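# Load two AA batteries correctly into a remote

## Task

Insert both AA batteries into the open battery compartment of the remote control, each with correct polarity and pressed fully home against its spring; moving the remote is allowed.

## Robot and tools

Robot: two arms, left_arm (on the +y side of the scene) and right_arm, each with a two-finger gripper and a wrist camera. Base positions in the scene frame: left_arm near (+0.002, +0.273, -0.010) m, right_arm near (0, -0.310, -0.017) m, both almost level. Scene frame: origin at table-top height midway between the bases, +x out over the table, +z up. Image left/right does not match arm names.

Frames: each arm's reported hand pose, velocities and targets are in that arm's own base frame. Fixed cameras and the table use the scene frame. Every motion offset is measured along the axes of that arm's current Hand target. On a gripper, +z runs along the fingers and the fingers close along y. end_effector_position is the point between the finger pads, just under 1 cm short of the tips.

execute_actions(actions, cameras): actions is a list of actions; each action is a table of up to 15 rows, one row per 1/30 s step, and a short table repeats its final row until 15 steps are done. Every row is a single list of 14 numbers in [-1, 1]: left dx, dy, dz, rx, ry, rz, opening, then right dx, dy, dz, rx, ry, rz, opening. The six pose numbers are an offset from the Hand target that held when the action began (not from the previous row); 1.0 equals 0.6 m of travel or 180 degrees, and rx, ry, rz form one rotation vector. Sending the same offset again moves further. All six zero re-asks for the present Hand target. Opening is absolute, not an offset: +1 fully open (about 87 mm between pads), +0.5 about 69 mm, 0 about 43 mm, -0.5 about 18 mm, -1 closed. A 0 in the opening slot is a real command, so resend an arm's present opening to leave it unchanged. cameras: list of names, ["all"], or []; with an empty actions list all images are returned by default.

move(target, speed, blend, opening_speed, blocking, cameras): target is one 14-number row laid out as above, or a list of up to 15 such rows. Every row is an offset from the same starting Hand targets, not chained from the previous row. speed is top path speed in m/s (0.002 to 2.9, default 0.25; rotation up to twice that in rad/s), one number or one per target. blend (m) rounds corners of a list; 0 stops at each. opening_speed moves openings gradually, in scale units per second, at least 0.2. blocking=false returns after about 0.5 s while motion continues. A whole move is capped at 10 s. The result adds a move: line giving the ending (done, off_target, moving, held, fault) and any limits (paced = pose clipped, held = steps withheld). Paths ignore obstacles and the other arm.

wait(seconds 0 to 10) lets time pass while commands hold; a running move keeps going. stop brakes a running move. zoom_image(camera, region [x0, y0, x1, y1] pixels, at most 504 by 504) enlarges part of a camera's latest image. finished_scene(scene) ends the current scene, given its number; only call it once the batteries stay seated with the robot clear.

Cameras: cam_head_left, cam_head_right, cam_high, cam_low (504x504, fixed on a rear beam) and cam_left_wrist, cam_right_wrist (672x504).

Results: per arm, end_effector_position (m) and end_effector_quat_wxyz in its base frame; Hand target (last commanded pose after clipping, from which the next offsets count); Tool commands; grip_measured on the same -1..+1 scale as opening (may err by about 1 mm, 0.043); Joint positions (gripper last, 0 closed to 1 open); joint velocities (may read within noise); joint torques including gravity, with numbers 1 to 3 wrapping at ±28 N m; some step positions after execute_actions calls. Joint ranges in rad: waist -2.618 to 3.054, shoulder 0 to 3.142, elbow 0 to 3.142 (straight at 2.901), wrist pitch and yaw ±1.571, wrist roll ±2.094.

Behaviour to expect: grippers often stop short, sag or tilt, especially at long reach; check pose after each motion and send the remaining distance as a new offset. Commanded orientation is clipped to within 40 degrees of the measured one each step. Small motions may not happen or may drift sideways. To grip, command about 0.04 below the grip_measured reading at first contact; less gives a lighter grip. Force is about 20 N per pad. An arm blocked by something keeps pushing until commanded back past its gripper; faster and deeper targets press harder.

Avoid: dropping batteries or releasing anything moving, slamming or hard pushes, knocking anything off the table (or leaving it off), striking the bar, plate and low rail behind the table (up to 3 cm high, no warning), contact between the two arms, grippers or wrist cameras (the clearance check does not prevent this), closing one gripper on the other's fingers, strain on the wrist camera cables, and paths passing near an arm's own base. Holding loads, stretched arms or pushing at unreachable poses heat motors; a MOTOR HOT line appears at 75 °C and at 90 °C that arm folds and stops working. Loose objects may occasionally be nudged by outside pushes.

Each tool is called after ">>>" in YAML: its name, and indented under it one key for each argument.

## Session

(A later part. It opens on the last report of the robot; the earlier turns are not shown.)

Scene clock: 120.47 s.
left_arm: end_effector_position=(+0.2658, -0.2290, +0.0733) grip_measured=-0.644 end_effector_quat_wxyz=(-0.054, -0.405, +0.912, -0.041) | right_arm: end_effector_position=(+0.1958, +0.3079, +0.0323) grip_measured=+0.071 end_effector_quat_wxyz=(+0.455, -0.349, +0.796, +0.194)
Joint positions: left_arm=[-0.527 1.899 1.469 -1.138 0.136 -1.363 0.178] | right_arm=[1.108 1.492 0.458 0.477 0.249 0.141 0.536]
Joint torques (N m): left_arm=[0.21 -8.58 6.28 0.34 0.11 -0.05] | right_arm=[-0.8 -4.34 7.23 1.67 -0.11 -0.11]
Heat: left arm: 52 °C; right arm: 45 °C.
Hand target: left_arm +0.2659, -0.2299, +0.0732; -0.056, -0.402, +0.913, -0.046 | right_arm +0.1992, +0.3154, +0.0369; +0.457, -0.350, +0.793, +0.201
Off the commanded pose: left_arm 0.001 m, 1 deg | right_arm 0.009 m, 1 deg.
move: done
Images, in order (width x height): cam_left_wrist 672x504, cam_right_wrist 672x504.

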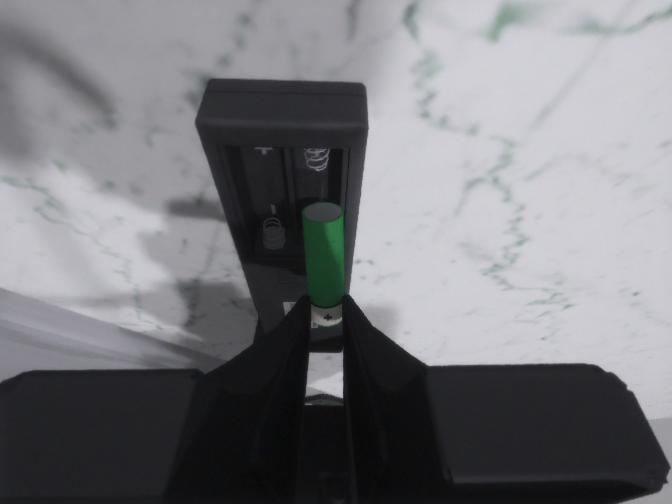

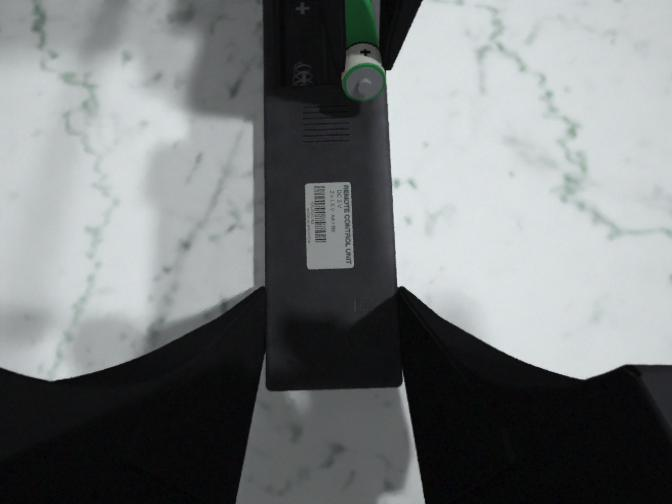

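>>> move:
  target:
    - [0.006,0.0027,-0.0415,0,0,0.006,-0.74, 0,0,0,0,0,0,0.0]
    - [-0.0025,0.0052,0.0192,0,0,0.006,-0.74, 0,0,0,0,0,0,0.0]
  speed: 0.06
  cameras: ["cam_left_wrist","cam_right_wrist"]

>>> zoom_image:
  camera: "cam_left_wrist"
  region: [200, 90, 420, 330]

>>> zoom_image:
  camera: "cam_right_wrist"
  region: [240, 0, 420, 135]

Scene clock: 123.93 s.
left_arm: end_effector_position=(+0.2618, -0.2272, +0.0650) grip_measured=-0.644 end_effector_quat_wxyz=(-0.057, -0.397, +0.915, -0.039) | right_arm: end_effector_position=(+0.1958, +0.3079, +0.0323) grip_measured=+0.071 end_effector_quat_wxyz=(+0.455, -0.349, +0.796, +0.194)
Joint positions: left_arm=[-0.527 1.899 1.434 -1.111 0.139 -1.345 0.178] | right_arm=[1.108 1.492 0.458 0.477 0.249 0.141 0.536]
Joint torques (N m): left_arm=[0.29 -8.21 5.2 0.53 0.04 0] | right_arm=[-0.8 -4.33 7.23 1.67 -0.11 -0.11]
Heat: left arm: 52 °C; right arm: 45 °C.
Hand target: left_arm +0.2639, -0.2282, +0.0614; -0.055, -0.393, +0.917, -0.046 | right_arm +0.1992, +0.3154, +0.0369; +0.457, -0.350, +0.793, +0.201
Off the commanded pose: left_arm 0.004 m, 1 deg | right_arm 0.009 m, 1 deg.
move: done
Images, in order (width x height): cam_left_wrist 672x504, cam_right_wrist 672x504.

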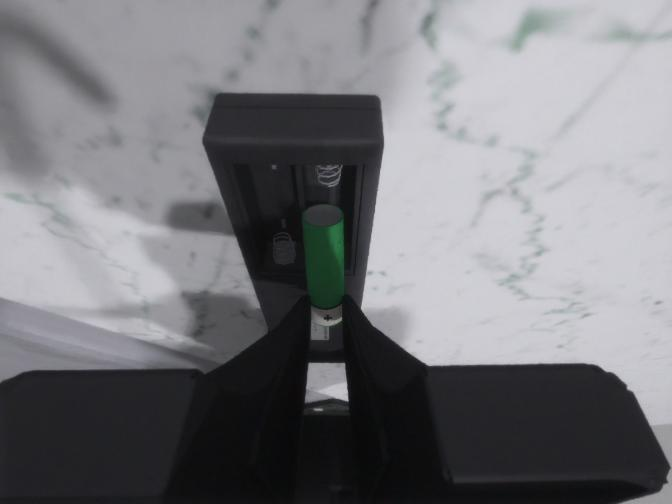

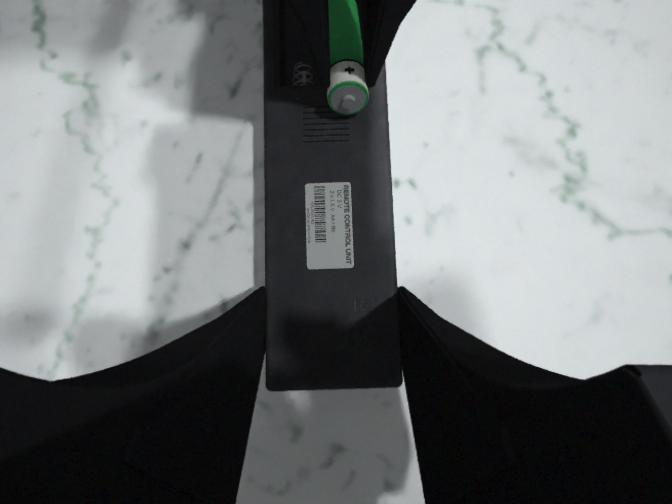

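Scaled by 2.100.

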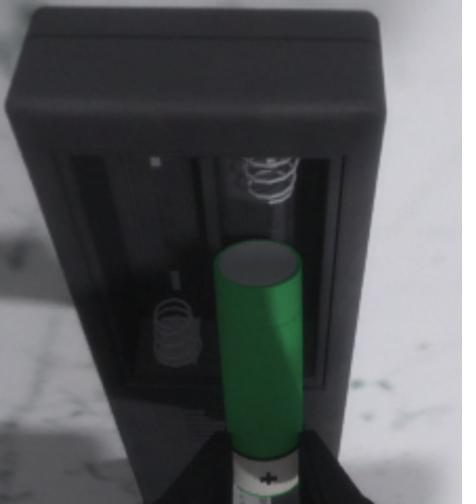

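Scaled by 2.800.

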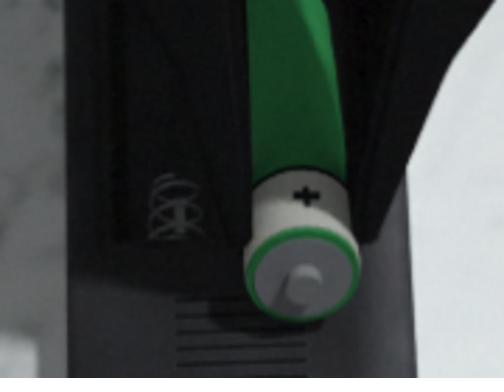

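>>> move:
  target: [0,-0.006,0,0,0,0,-0.74, 0,0,0,0,0,0,0.0]
  speed: 0.05
  cameras: ["cam_left_wrist","cam_right_wrist"]

>>> zoom_image:
  camera: "cam_left_wrist"
  region: [200, 90, 420, 330]

>>> zoom_image:
  camera: "cam_right_wrist"
  region: [240, 0, 420, 135]

Scene clock: 125.80 s.
left_arm: end_effector_position=(+0.2618, -0.2271, +0.0650) grip_measured=-0.644 end_effector_quat_wxyz=(-0.057, -0.396, +0.915, -0.039) | right_arm: end_effector_position=(+0.1958, +0.3079, +0.0323) grip_measured=+0.071 end_effector_quat_wxyz=(+0.455, -0.349, +0.796, +0.194)
Joint positions: left_arm=[-0.527 1.899 1.434 -1.111 0.139 -1.344 0.178] | right_arm=[1.108 1.492 0.458 0.477 0.249 0.141 0.536]
Joint torques (N m): left_arm=[0.06 -7.13 6.79 0.46 0.05 -0.07] | right_arm=[-0.8 -4.34 7.23 1.67 -0.11 -0.11]
Heat: left arm: 51 °C; right arm: 45 °C.
Hand target: left_arm +0.2665, -0.2306, +0.0616; -0.055, -0.393, +0.917, -0.046 | right_arm +0.1992, +0.3154, +0.0369; +0.457, -0.350, +0.793, +0.201
Off the commanded pose: left_arm 0.007 m, 1 deg | right_arm 0.009 m, 1 deg.
move: done
Images, in order (width x height): cam_left_wrist 672x504, cam_right_wrist 672x504.

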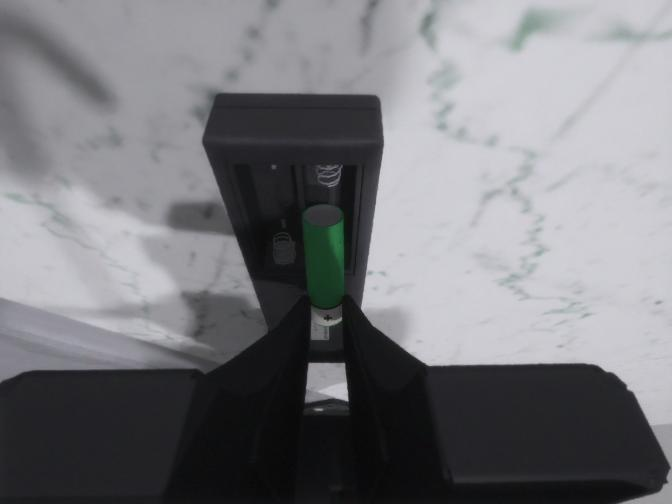

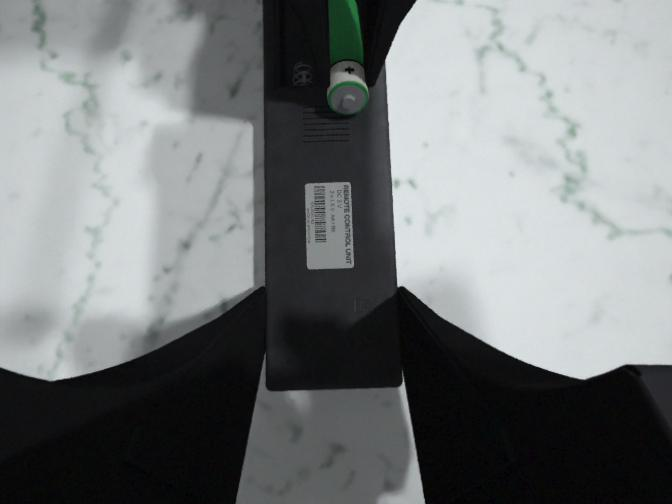

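Scaled by 2.100.

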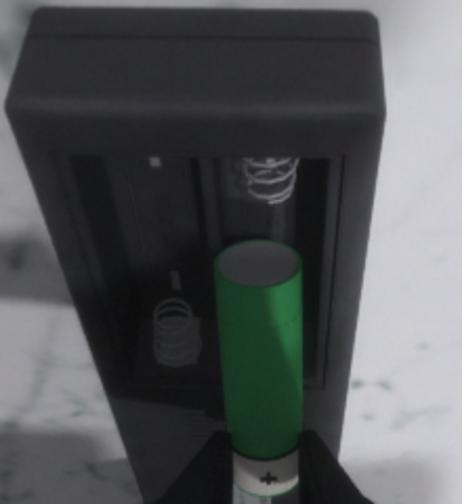

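Scaled by 2.800.

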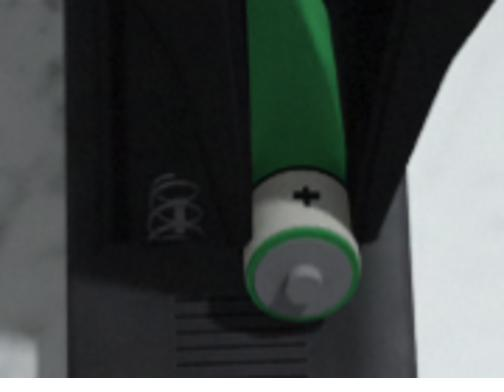

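>>> move:
  target: [0,-0.006,0,0,0,0,-0.74, 0,0,0,0,0,0,0.0]
  speed: 0.05
  cameras: ["cam_left_wrist","cam_right_wrist"]

>>> zoom_image:
  camera: "cam_left_wrist"
  region: [200, 90, 420, 330]

>>> zoom_image:
  camera: "cam_right_wrist"
  region: [240, 0, 420, 135]

Scene clock: 126.83 s.
left_arm: end_effector_position=(+0.2611, -0.2283, +0.0647) grip_measured=-0.644 end_effector_quat_wxyz=(-0.062, -0.396, +0.915, -0.039) | right_arm: end_effector_position=(+0.1958, +0.3079, +0.0323) grip_measured=+0.071 end_effector_quat_wxyz=(+0.455, -0.349, +0.796, +0.194)
Joint positions: left_arm=[-0.527 1.905 1.438 -1.114 0.147 -1.344 0.178] | right_arm=[1.108 1.492 0.458 0.477 0.249 0.141 0.536]
Joint torques (N m): left_arm=[-0.02 -6.49 8.21 0.43 -0.02 -0.08] | right_arm=[-0.8 -4.34 7.21 1.67 -0.11 -0.11]
Heat: left arm: 51 °C; right arm: 45 °C.
Hand target: left_arm +0.2691, -0.2331, +0.0618; -0.055, -0.393, +0.917, -0.046 | right_arm +0.1992, +0.3154, +0.0369; +0.457, -0.350, +0.793, +0.201
Off the commanded pose: left_arm 0.010 m, 1 deg | right_arm 0.009 m, 1 deg.
move: done
Images, in order (width x height): cam_left_wrist 672x504, cam_right_wrist 672x504.

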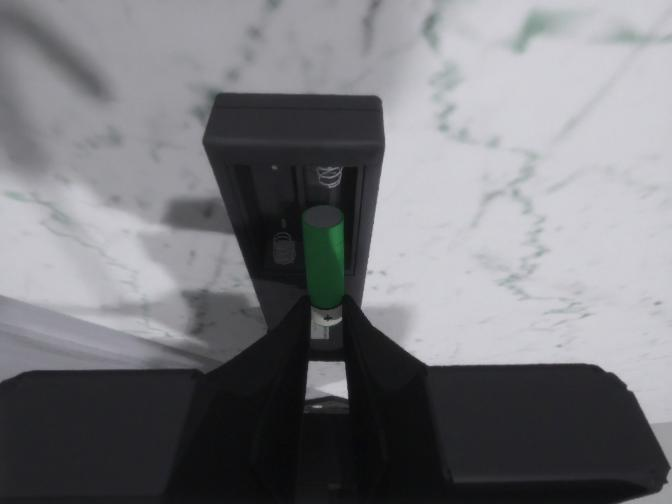

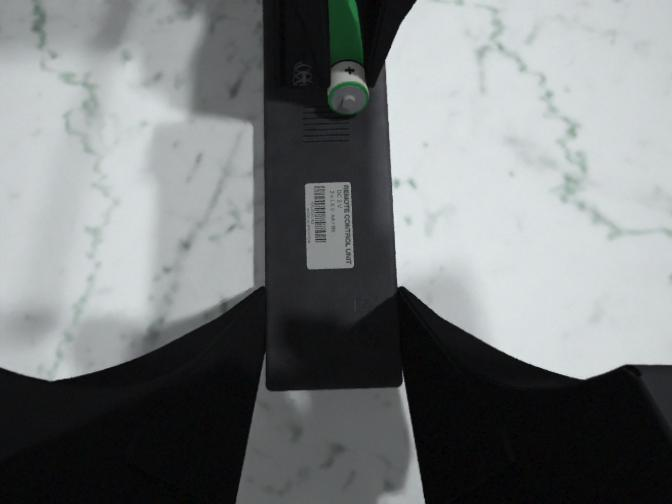

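Scaled by 2.100.

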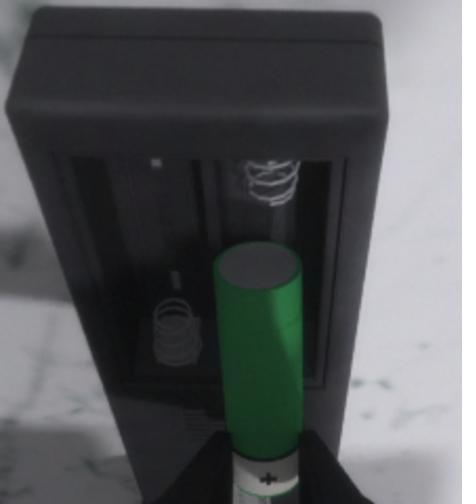

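Scaled by 2.800.

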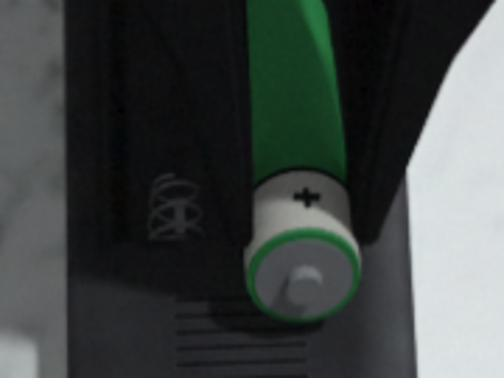

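>>> move:
  target:
    - [0.003,0.0087,-0.045,0,0,0,-0.74, 0,0,0,0,0,0,0.0]
    - [0.001,0.0087,-0.009,0,0,0,-0.74, 0,0,0,0,0,0,0.0]
  speed: 0.06
  cameras: ["cam_left_wrist","cam_right_wrist"]

>>> zoom_image:
  camera: "cam_left_wrist"
  region: [200, 90, 420, 330]

>>> zoom_image:
  camera: "cam_right_wrist"
  region: [240, 0, 420, 135]

Scene clock: 129.83 s.
left_arm: end_effector_position=(+0.2636, -0.2297, +0.0678) grip_measured=-0.644 end_effector_quat_wxyz=(-0.059, -0.396, +0.915, -0.043) | right_arm: end_effector_position=(+0.1960, +0.3078, +0.0323) grip_measured=+0.071 end_effector_quat_wxyz=(+0.455, -0.349, +0.796, +0.194)
Joint positions: left_arm=[-0.527 1.905 1.451 -1.118 0.147 -1.343 0.178] | right_arm=[1.107 1.492 0.458 0.477 0.249 0.141 0.536]
Joint torques (N m): left_arm=[0.31 -8.59 5.97 0.36 -0.03 -0.08] | right_arm=[-0.73 -4.34 7.23 1.67 -0.11 -0.11]
Heat: left arm: 51 °C; right arm: 45 °C.
Hand target: left_arm +0.2653, -0.2293, +0.0670; -0.055, -0.393, +0.917, -0.047 | right_arm +0.1992, +0.3154, +0.0369; +0.457, -0.350, +0.793, +0.201
Off the commanded pose: left_arm 0.002 m, 1 deg | right_arm 0.009 m, 1 deg.
move: done
Images, in order (width x height): cam_left_wrist 672x504, cam_right_wrist 672x504.

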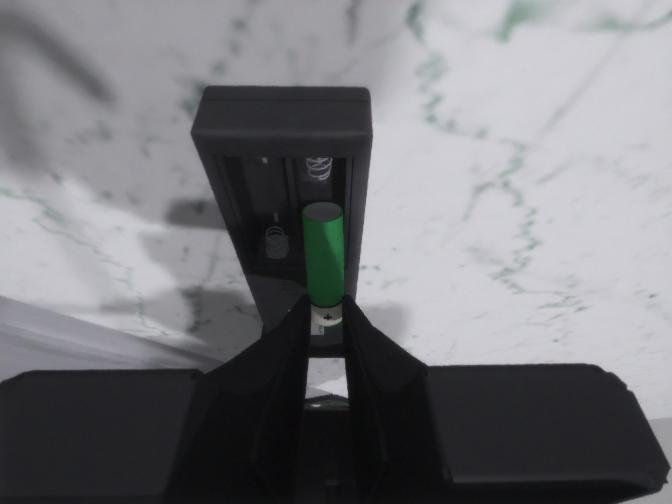

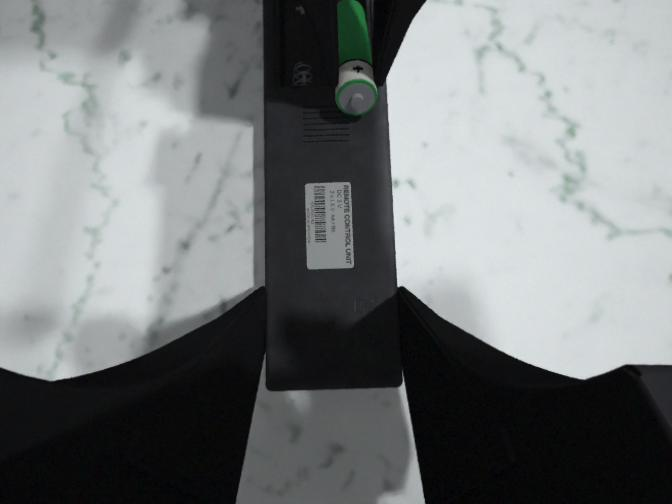

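Scaled by 2.100.

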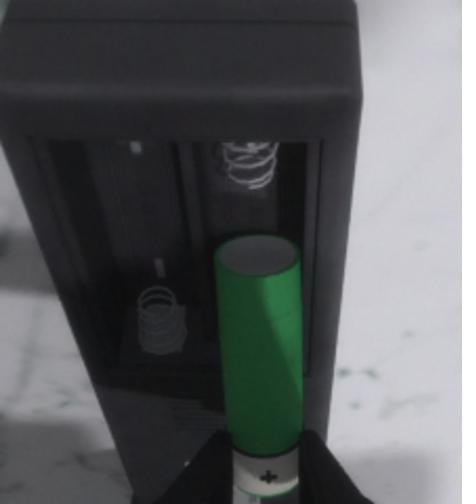

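Scaled by 2.800.

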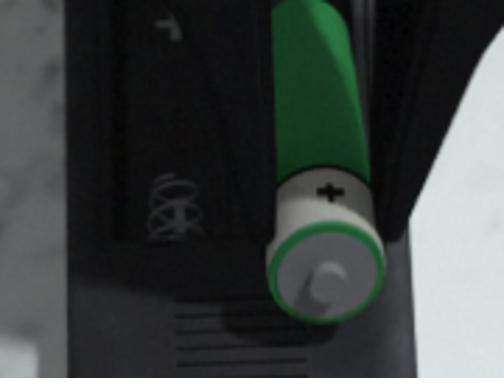

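>>> move:
  target: [0,0,0.006,0,0,0,-0.74, 0,0,0,0,0,0,0.0]
  speed: 0.04
  cameras: []

>>> move:
  target: [0,0,0.005,0,0,0,-0.74, 0,0,0,0,0,0,0.0]
  speed: 0.04
  cameras: ["cam_left_wrist","cam_right_wrist"]

>>> zoom_image:
  camera: "cam_left_wrist"
  region: [200, 90, 420, 330]

>>> zoom_image:
  camera: "cam_right_wrist"
  region: [240, 0, 420, 135]

Scene clock: 131.23 s.
left_arm: end_effector_position=(+0.2636, -0.2297, +0.0663) grip_measured=-0.644 end_effector_quat_wxyz=(-0.059, -0.396, +0.915, -0.044) | right_arm: end_effector_position=(+0.1960, +0.3078, +0.0323) grip_measured=+0.071 end_effector_quat_wxyz=(+0.455, -0.349, +0.796, +0.194)
Joint positions: left_arm=[-0.527 1.905 1.445 -1.111 0.147 -1.343 0.178] | right_arm=[1.107 1.492 0.458 0.477 0.249 0.141 0.536]
Joint torques (N m): left_arm=[0.14 -8.27 5.63 0.48 -0.09 -0.04] | right_arm=[-0.73 -4.36 7.23 1.67 -0.11 -0.11]
Heat: left arm: 51 °C; right arm: 45 °C.
Hand target: left_arm +0.2650, -0.2297, +0.0635; -0.055, -0.393, +0.917, -0.046 | right_arm +0.1992, +0.3154, +0.0369; +0.457, -0.350, +0.793, +0.201
Off the commanded pose: left_arm 0.003 m, 1 deg | right_arm 0.009 m, 1 deg.
move: done
No camera images: "cameras" was empty.

Scene clock: 131.93 s.
left_arm: end_effector_position=(+0.2634, -0.2299, +0.0656) grip_measured=-0.644 end_effector_quat_wxyz=(-0.059, -0.396, +0.915, -0.044) | right_arm: end_effector_position=(+0.1960, +0.3078, +0.0323) grip_measured=+0.071 end_effector_quat_wxyz=(+0.455, -0.349, +0.796, +0.194)
Joint positions: left_arm=[-0.527 1.905 1.442 -1.107 0.148 -1.343 0.178] | right_arm=[1.107 1.492 0.458 0.477 0.249 0.141 0.536]
Joint torques (N m): left_arm=[-0.08 -8.1 5.16 0.46 -0.05 -0.03] | right_arm=[-0.73 -4.34 7.23 1.67 -0.11 -0.11]
Heat: left arm: 51 °C; right arm: 45 °C.
Hand target: left_arm +0.2648, -0.2301, +0.0604; -0.055, -0.393, +0.917, -0.046 | right_arm +0.1992, +0.3154, +0.0369; +0.457, -0.350, +0.793, +0.201
Off the commanded pose: left_arm 0.005 m, 1 deg | right_arm 0.009 m, 1 deg.
move: done
Images, in order (width x height): cam_left_wrist 672x504, cam_right_wrist 672x504.

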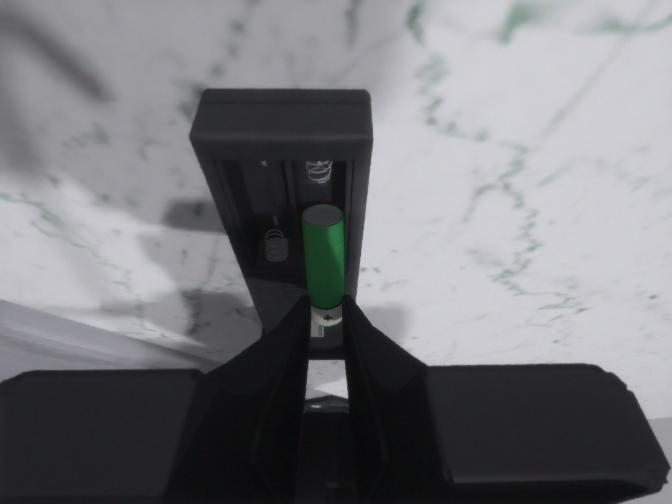

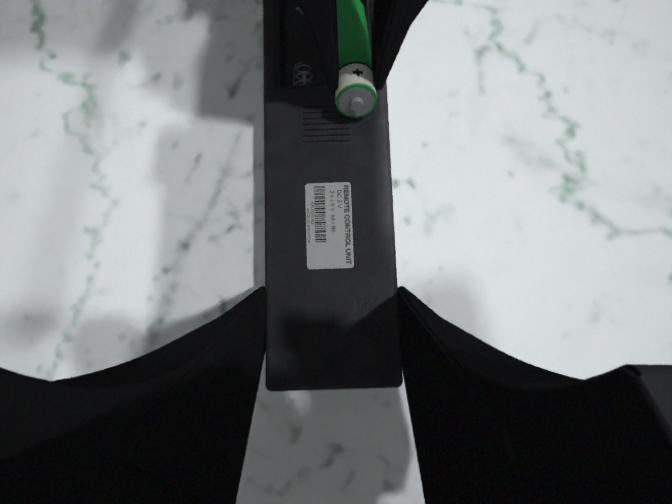

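Scaled by 2.100.

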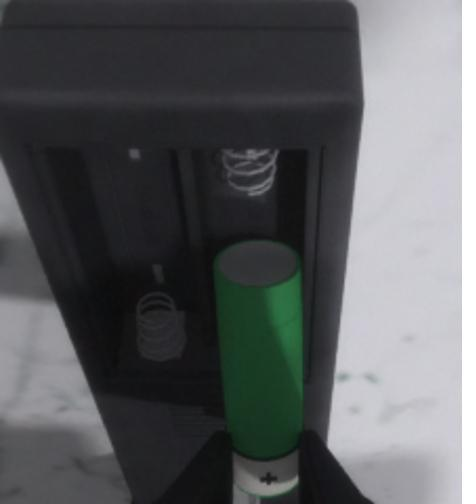

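Scaled by 2.800.

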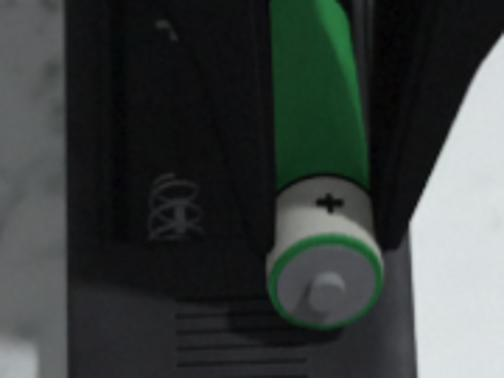

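>>> move:
  target:
    - [0.002,0.003,-0.035,0,0,0,-0.74, 0,0,0,0,0,0,0.0]
    - [0.0,0.003,0.0,0,0,0,-0.74, 0,0,0,0,0,0,0.0]
  speed: 0.06
  cameras: ["cam_left_wrist","cam_right_wrist"]

>>> zoom_image:
  camera: "cam_left_wrist"
  region: [200, 90, 420, 330]

>>> zoom_image:
  camera: "cam_right_wrist"
  region: [240, 0, 420, 135]

Scene clock: 134.20 s.
left_arm: end_effector_position=(+0.2614, -0.2296, +0.0649) grip_measured=-0.644 end_effector_quat_wxyz=(-0.063, -0.396, +0.915, -0.043) | right_arm: end_effector_position=(+0.1959, +0.3078, +0.0323) grip_measured=+0.071 end_effector_quat_wxyz=(+0.455, -0.349, +0.796, +0.194)
Joint positions: left_arm=[-0.527 1.905 1.438 -1.11 0.153 -1.343 0.178] | right_arm=[1.107 1.492 0.458 0.477 0.248 0.141 0.536]
Joint torques (N m): left_arm=[0.03 -8.59 4.48 0.55 -0.14 -0.07] | right_arm=[-0.73 -4.34 7.23 1.67 -0.11 -0.11]
Heat: left arm: 51 °C; right arm: 45 °C.
Hand target: left_arm +0.2635, -0.2288, +0.0604; -0.055, -0.393, +0.917, -0.046 | right_arm +0.1991, +0.3154, +0.0369; +0.457, -0.350, +0.793, +0.201
Off the commanded pose: left_arm 0.005 m, 1 deg | right_arm 0.009 m, 1 deg.
move: done
Images, in order (width x height): cam_left_wrist 672x504, cam_right_wrist 672x504.

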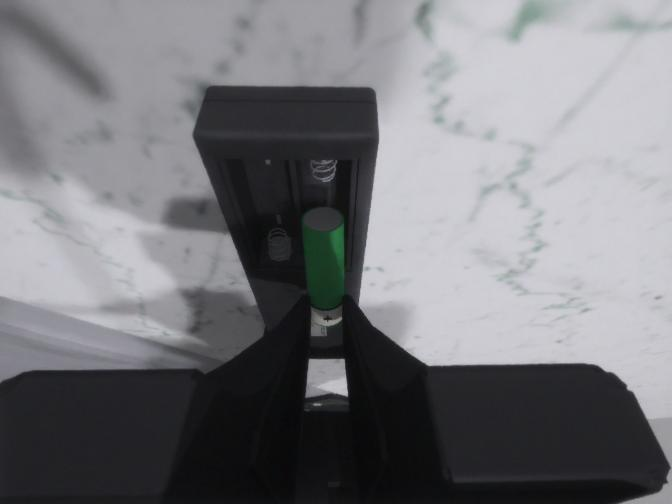

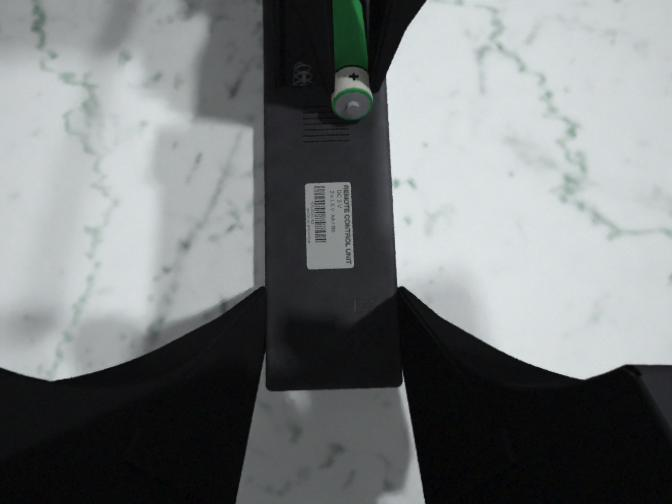

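Scaled by 2.100.

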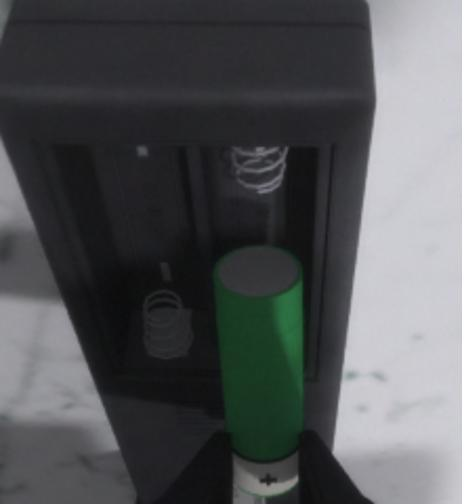

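Scaled by 2.800.

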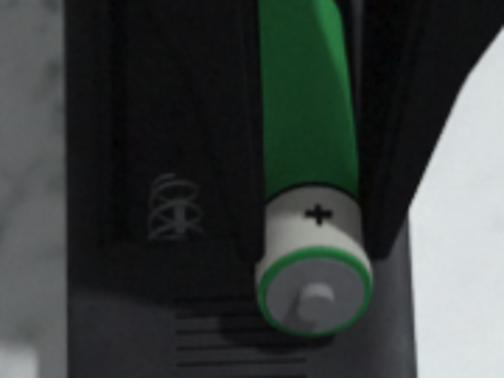

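>>> execute_actions:
  actions: []
  cameras: ["cam_high","cam_low","cam_head_left"]

>>> zoom_image:
  camera: "cam_low"
  region: [200, 240, 290, 320]

>>> zoom_image:
  camera: "cam_head_left"
  region: [220, 240, 360, 380]

Scene clock: 138.13 s.
left_arm: end_effector_position=(+0.2614, -0.2296, +0.0649) grip_measured=-0.644 end_effector_quat_wxyz=(-0.063, -0.396, +0.915, -0.043) | right_arm: end_effector_position=(+0.1959, +0.3078, +0.0323) grip_measured=+0.071 end_effector_quat_wxyz=(+0.455, -0.349, +0.796, +0.194)
Joint positions: left_arm=[-0.527 1.905 1.438 -1.11 0.153 -1.343 0.178] | right_arm=[1.107 1.492 0.458 0.477 0.248 0.141 0.536]
Joint velocities: within noise
Joint torques (N m): left_arm=[0.08 -8.65 4.53 0.51 -0.11 -0.07] | right_arm=[-0.73 -4.36 7.23 1.67 -0.11 -0.11]
Heat: left arm: 51 °C; right arm: 45 °C.
Hand target: left_arm +0.2635, -0.2288, +0.0604; -0.055, -0.393, +0.917, -0.046 | right_arm +0.1991, +0.3154, +0.0369; +0.457, -0.350, +0.793, +0.201
Tool commands: left_gripper/opening=-0.74 right_gripper/opening=+0.0
Off the commanded pose: left_arm 0.005 m, 1 deg | right_arm 0.009 m, 1 deg.
Images, in order (width x height): cam_head_left 504x504, cam_high 504x504, cam_low 504x504.

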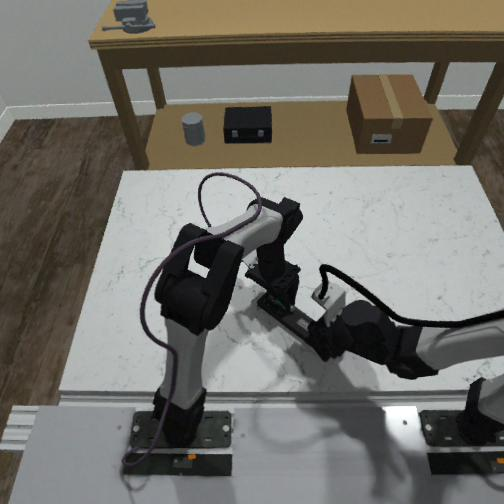

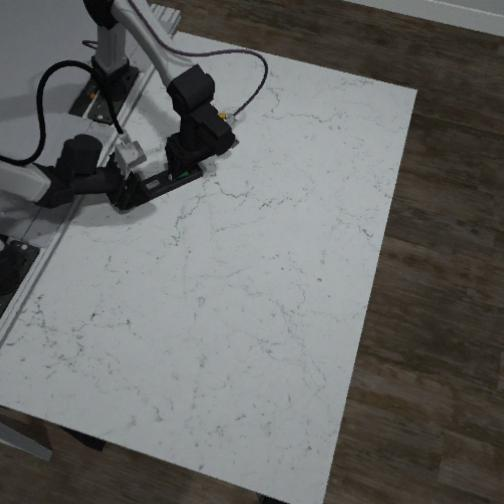

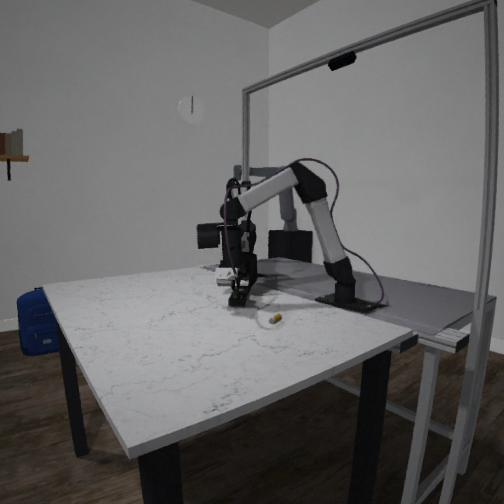

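Scaled by 5.600.

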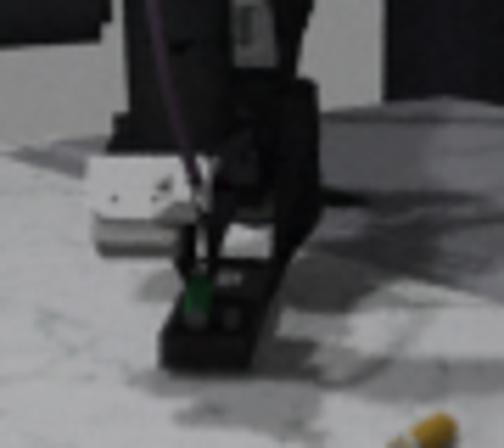

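Scaled by 3.600.

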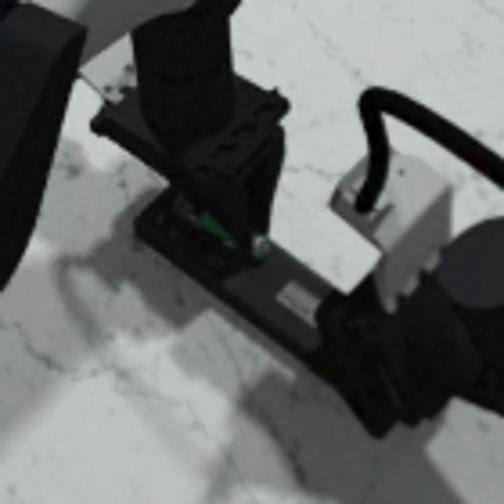

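>>> move:
  target: [-0.0125,0,-0.0068,0,0,0,-0.74, 0,0,0,0,0,0,0.0]
  speed: 0.05
  cameras: []

>>> move:
  target: [-0.0132,0,-0.0018,0,0,0,-0.74, 0,0,0,0,0,0,0.0]
  speed: 0.05
  cameras: ["cam_left_wrist","cam_right_wrist"]

>>> zoom_image:
  camera: "cam_left_wrist"
  region: [200, 90, 420, 330]

>>> zoom_image:
  camera: "cam_right_wrist"
  region: [240, 0, 420, 135]

Scene clock: 140.20 s.
left_arm: end_effector_position=(+0.2656, -0.2265, +0.0650) grip_measured=-0.644 end_effector_quat_wxyz=(-0.062, -0.396, +0.915, -0.048) | right_arm: end_effector_position=(+0.1959, +0.3078, +0.0323) grip_measured=+0.071 end_effector_quat_wxyz=(+0.455, -0.349, +0.796, +0.194)
Joint positions: left_arm=[-0.512 1.905 1.438 -1.103 0.156 -1.329 0.178] | right_arm=[1.107 1.492 0.458 0.477 0.248 0.141 0.536]
Joint torques (N m): left_arm=[0.54 -8.2 6.31 0.33 -0.16 0.02] | right_arm=[-0.75 -4.34 7.24 1.67 -0.1 -0.11]
Heat: left arm: 51 °C; right arm: 45 °C.
Hand target: left_arm +0.2689, -0.2229, +0.0634; -0.055, -0.393, +0.917, -0.046 | right_arm +0.1992, +0.3154, +0.0369; +0.457, -0.350, +0.793, +0.201
Off the commanded pose: left_arm 0.005 m, 1 deg | right_arm 0.009 m, 1 deg.
move: done
No camera images: "cameras" was empty.

Scene clock: 141.03 s.
left_arm: end_effector_position=(+0.2693, -0.2199, +0.0623) grip_measured=-0.644 end_effector_quat_wxyz=(-0.063, -0.396, +0.915, -0.046) | right_arm: end_effector_position=(+0.1959, +0.3078, +0.0323) grip_measured=+0.071 end_effector_quat_wxyz=(+0.455, -0.349, +0.796, +0.194)
Joint positions: left_arm=[-0.491 1.913 1.438 -1.103 0.156 -1.307 0.178] | right_arm=[1.107 1.492 0.458 0.477 0.248 0.141 0.536]
Joint torques (N m): left_arm=[0.68 -8.36 7.41 0.27 -0.14 -0.01] | right_arm=[-0.73 -4.34 7.23 1.67 -0.1 -0.11]
Heat: left arm: 51 °C; right arm: 45 °C.
Hand target: left_arm +0.2743, -0.2172, +0.0633; -0.055, -0.393, +0.917, -0.046 | right_arm +0.1992, +0.3154, +0.0369; +0.457, -0.350, +0.793, +0.201
Off the commanded pose: left_arm 0.006 m, 1 deg | right_arm 0.009 m, 1 deg.
move: done
Images, in order (width x height): cam_left_wrist 672x504, cam_right_wrist 672x504.

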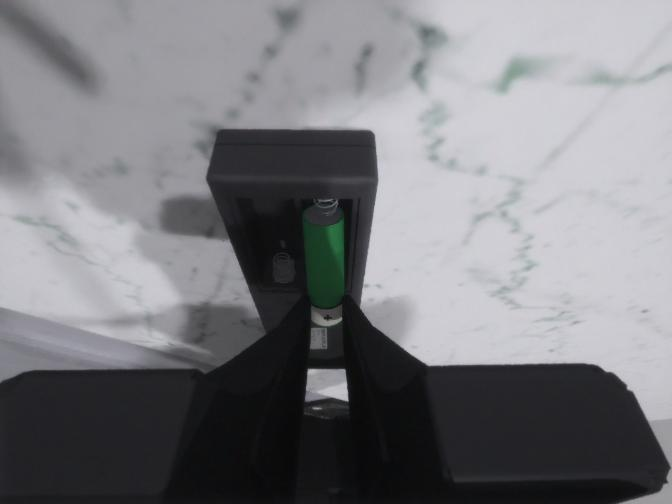

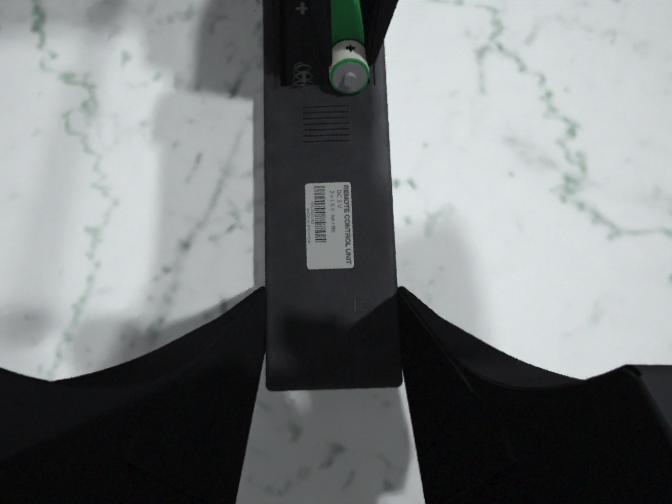

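Scaled by 2.100.

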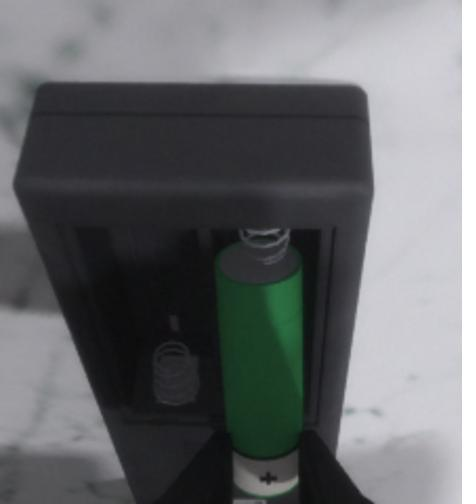

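Scaled by 2.800.

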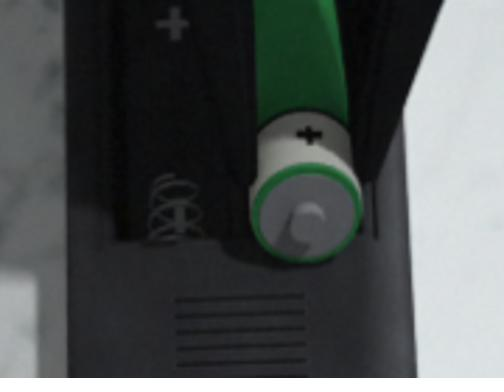

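>>> move:
  target: [-0.0132,-0.001,-0.0018,0,0,0,-0.74, 0,0,0,0,0,0,0.0]
  speed: 0.05
  cameras: []

>>> move:
  target: [-0.0132,-0.001,-0.0018,0,0,0,-0.74, 0,0,0,0,0,0,0.0]
  speed: 0.05
  cameras: ["cam_left_wrist","cam_right_wrist"]

>>> zoom_image:
  camera: "cam_left_wrist"
  region: [200, 120, 420, 360]

>>> zoom_image:
  camera: "cam_right_wrist"
  region: [240, 0, 420, 135]

Scene clock: 144.37 s.
left_arm: end_effector_position=(+0.2709, -0.2166, +0.0608) grip_measured=-0.644 end_effector_quat_wxyz=(-0.068, -0.393, +0.916, -0.047) | right_arm: end_effector_position=(+0.1957, +0.3080, +0.0323) grip_measured=+0.071 end_effector_quat_wxyz=(+0.454, -0.350, +0.796, +0.194)
Joint positions: left_arm=[-0.477 1.92 1.438 -1.102 0.165 -1.286 0.178] | right_arm=[1.107 1.492 0.458 0.477 0.247 0.14 0.536]
Joint torques (N m): left_arm=[1.18 -7.79 8.92 0.18 -0.23 0.05] | right_arm=[-0.73 -4.34 7.23 1.67 -0.09 -0.1]
Heat: left arm: 51 °C; right arm: 45 °C.
Hand target: left_arm +0.2803, -0.2118, +0.0633; -0.056, -0.393, +0.917, -0.046 | right_arm +0.1992, +0.3154, +0.0369; +0.457, -0.350, +0.793, +0.201
Off the commanded pose: left_arm 0.011 m, 1 deg | right_arm 0.009 m, 1 deg.
move: off_target (left_arm)
No camera images: "cameras" was empty.

Scene clock: 145.20 s.
left_arm: end_effector_position=(+0.2728, -0.2142, +0.0614) grip_measured=-0.644 end_effector_quat_wxyz=(-0.077, -0.391, +0.916, -0.050) | right_arm: end_effector_position=(+0.1962, +0.3091, +0.0335) grip_measured=+0.071 end_effector_quat_wxyz=(+0.455, -0.350, +0.795, +0.195)
Joint positions: left_arm=[-0.46 1.93 1.449 -1.113 0.182 -1.265 0.178] | right_arm=[1.107 1.492 0.462 0.477 0.246 0.14 0.536]
Joint torques (N m): left_arm=[1.54 -7.92 9.18 0.19 -0.42 -0.02] | right_arm=[-0.73 -4.31 7.01 1.67 -0.08 -0.09]
Heat: left arm: 51 °C; right arm: 45 °C.
Hand target: left_arm +0.2862, -0.2064, +0.0633; -0.055, -0.393, +0.917, -0.046 | right_arm +0.1992, +0.3154, +0.0370; +0.457, -0.350, +0.793, +0.201
Off the commanded pose: left_arm 0.016 m, 2 deg | right_arm 0.008 m, 1 deg.
move: off_target (left_arm)
Images, in order (width x height): cam_left_wrist 672x504, cam_right_wrist 672x504.

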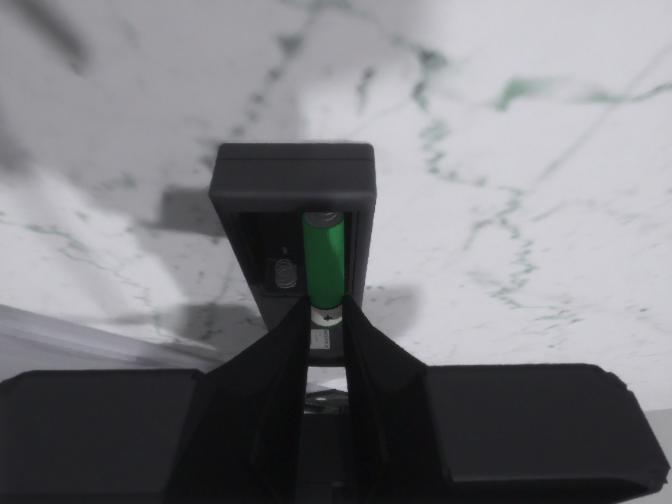

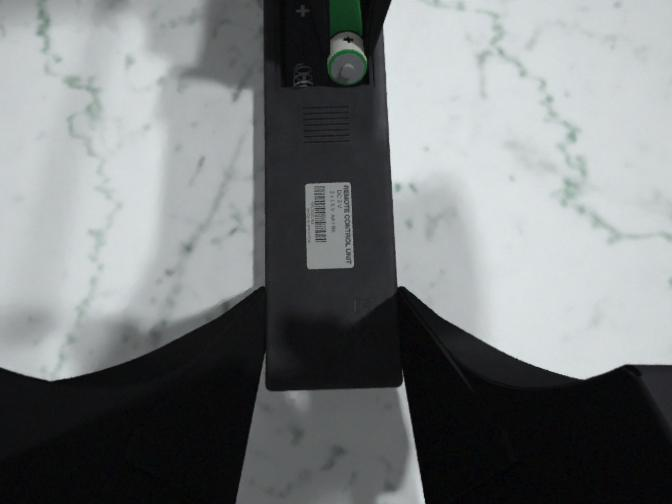

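Scaled by 2.100.

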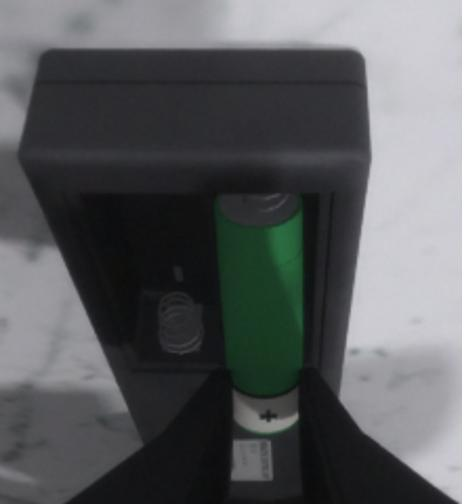

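Scaled by 2.800.

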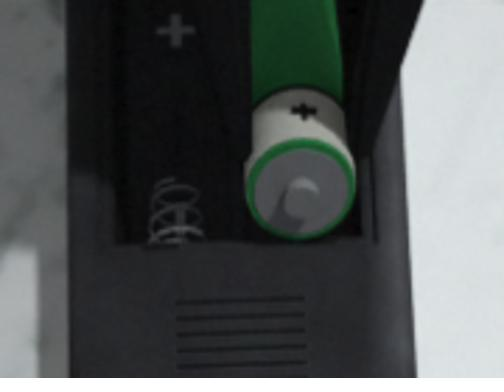

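>>> move:
  target: [-0.0132,-0.006,-0.0018,0,0,0,-0.74, 0,0,0,0,0,0,0.0]
  speed: 0.05
  cameras: []

>>> move:
  target: [-0.01,-0.003,0,0,0,0,-0.74, 0.0081,0,-0.0146,0,0,0,0.0]
  speed: 0.05
  cameras: ["cam_left_wrist","cam_right_wrist"]

>>> zoom_image:
  camera: "cam_left_wrist"
  region: [200, 120, 420, 360]

>>> zoom_image:
  camera: "cam_right_wrist"
  region: [240, 0, 420, 135]

Scene clock: 146.97 s.
left_arm: end_effector_position=(+0.2748, -0.2129, +0.0628) grip_measured=-0.644 end_effector_quat_wxyz=(-0.089, -0.390, +0.915, -0.049) | right_arm: end_effector_position=(+0.1964, +0.3089, +0.0335) grip_measured=+0.071 end_effector_quat_wxyz=(+0.455, -0.350, +0.795, +0.195)
Joint positions: left_arm=[-0.447 1.952 1.479 -1.142 0.198 -1.248 0.178] | right_arm=[1.106 1.492 0.462 0.477 0.245 0.139 0.536]
Joint torques (N m): left_arm=[1.81 -7.94 9.46 0.31 -0.61 0.01] | right_arm=[-0.66 -4.31 6.99 1.67 -0.08 -0.09]
Heat: left arm: 52 °C; right arm: 45 °C.
Hand target: left_arm +0.2944, -0.2030, +0.0634; -0.056, -0.393, +0.917, -0.046 | right_arm +0.1992, +0.3154, +0.0370; +0.457, -0.350, +0.793, +0.201
Off the commanded pose: left_arm 0.022 m, 4 deg | right_arm 0.008 m, 1 deg.
move: off_target (left_arm)
No camera images: "cameras" was empty.

Scene clock: 147.73 s.
left_arm: end_effector_position=(+0.2761, -0.2118, +0.0638) grip_measured=-0.644 end_effector_quat_wxyz=(-0.097, -0.389, +0.915, -0.050) | right_arm: end_effector_position=(+0.1964, +0.3089, +0.0335) grip_measured=+0.071 end_effector_quat_wxyz=(+0.455, -0.350, +0.795, +0.195)
Joint positions: left_arm=[-0.436 1.965 1.496 -1.159 0.211 -1.234 0.178] | right_arm=[1.106 1.492 0.462 0.477 0.245 0.139 0.536]
Joint torques (N m): left_arm=[1.89 -8.28 9.43 0.39 -0.66 0.02] | right_arm=[0.17 -8.02 4.37 1.61 0.02 -0.02]
Heat: left arm: 52 °C; right arm: 45 °C.
Hand target: left_arm +0.2998, -0.2000, +0.0627; -0.055, -0.393, +0.917, -0.046 | right_arm +0.1925, +0.3080, +0.0372; +0.457, -0.350, +0.793, +0.201
Off the commanded pose: left_arm 0.026 m, 5 deg | right_arm 0.005 m, 1 deg.
move: off_target (left_arm)
Images, in order (width x height): cam_left_wrist 672x504, cam_right_wrist 672x504.

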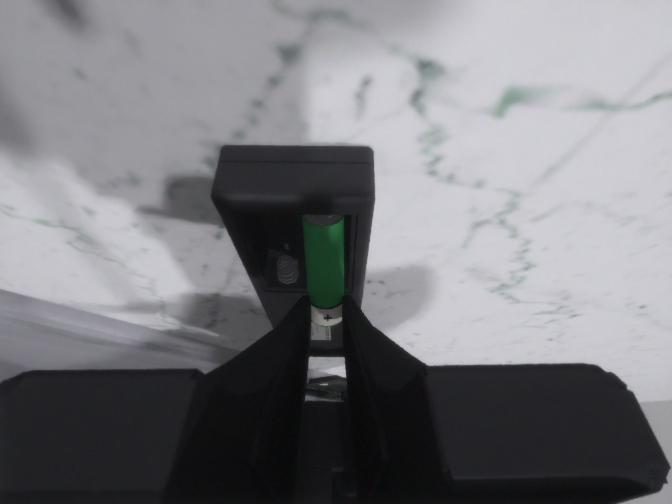

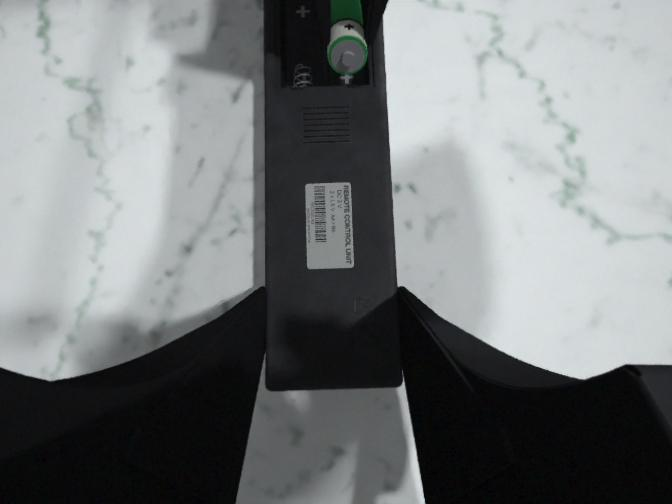

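Scaled by 2.100.

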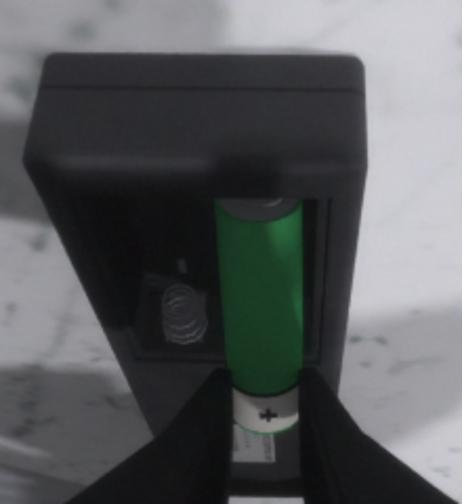

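Scaled by 2.800.

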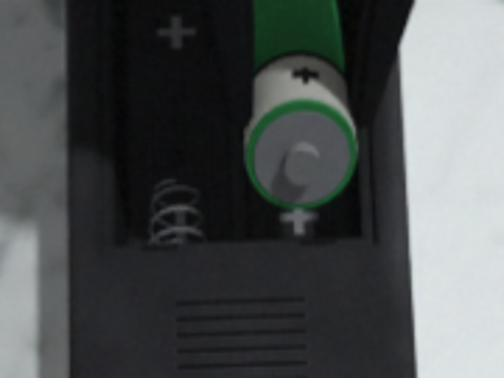

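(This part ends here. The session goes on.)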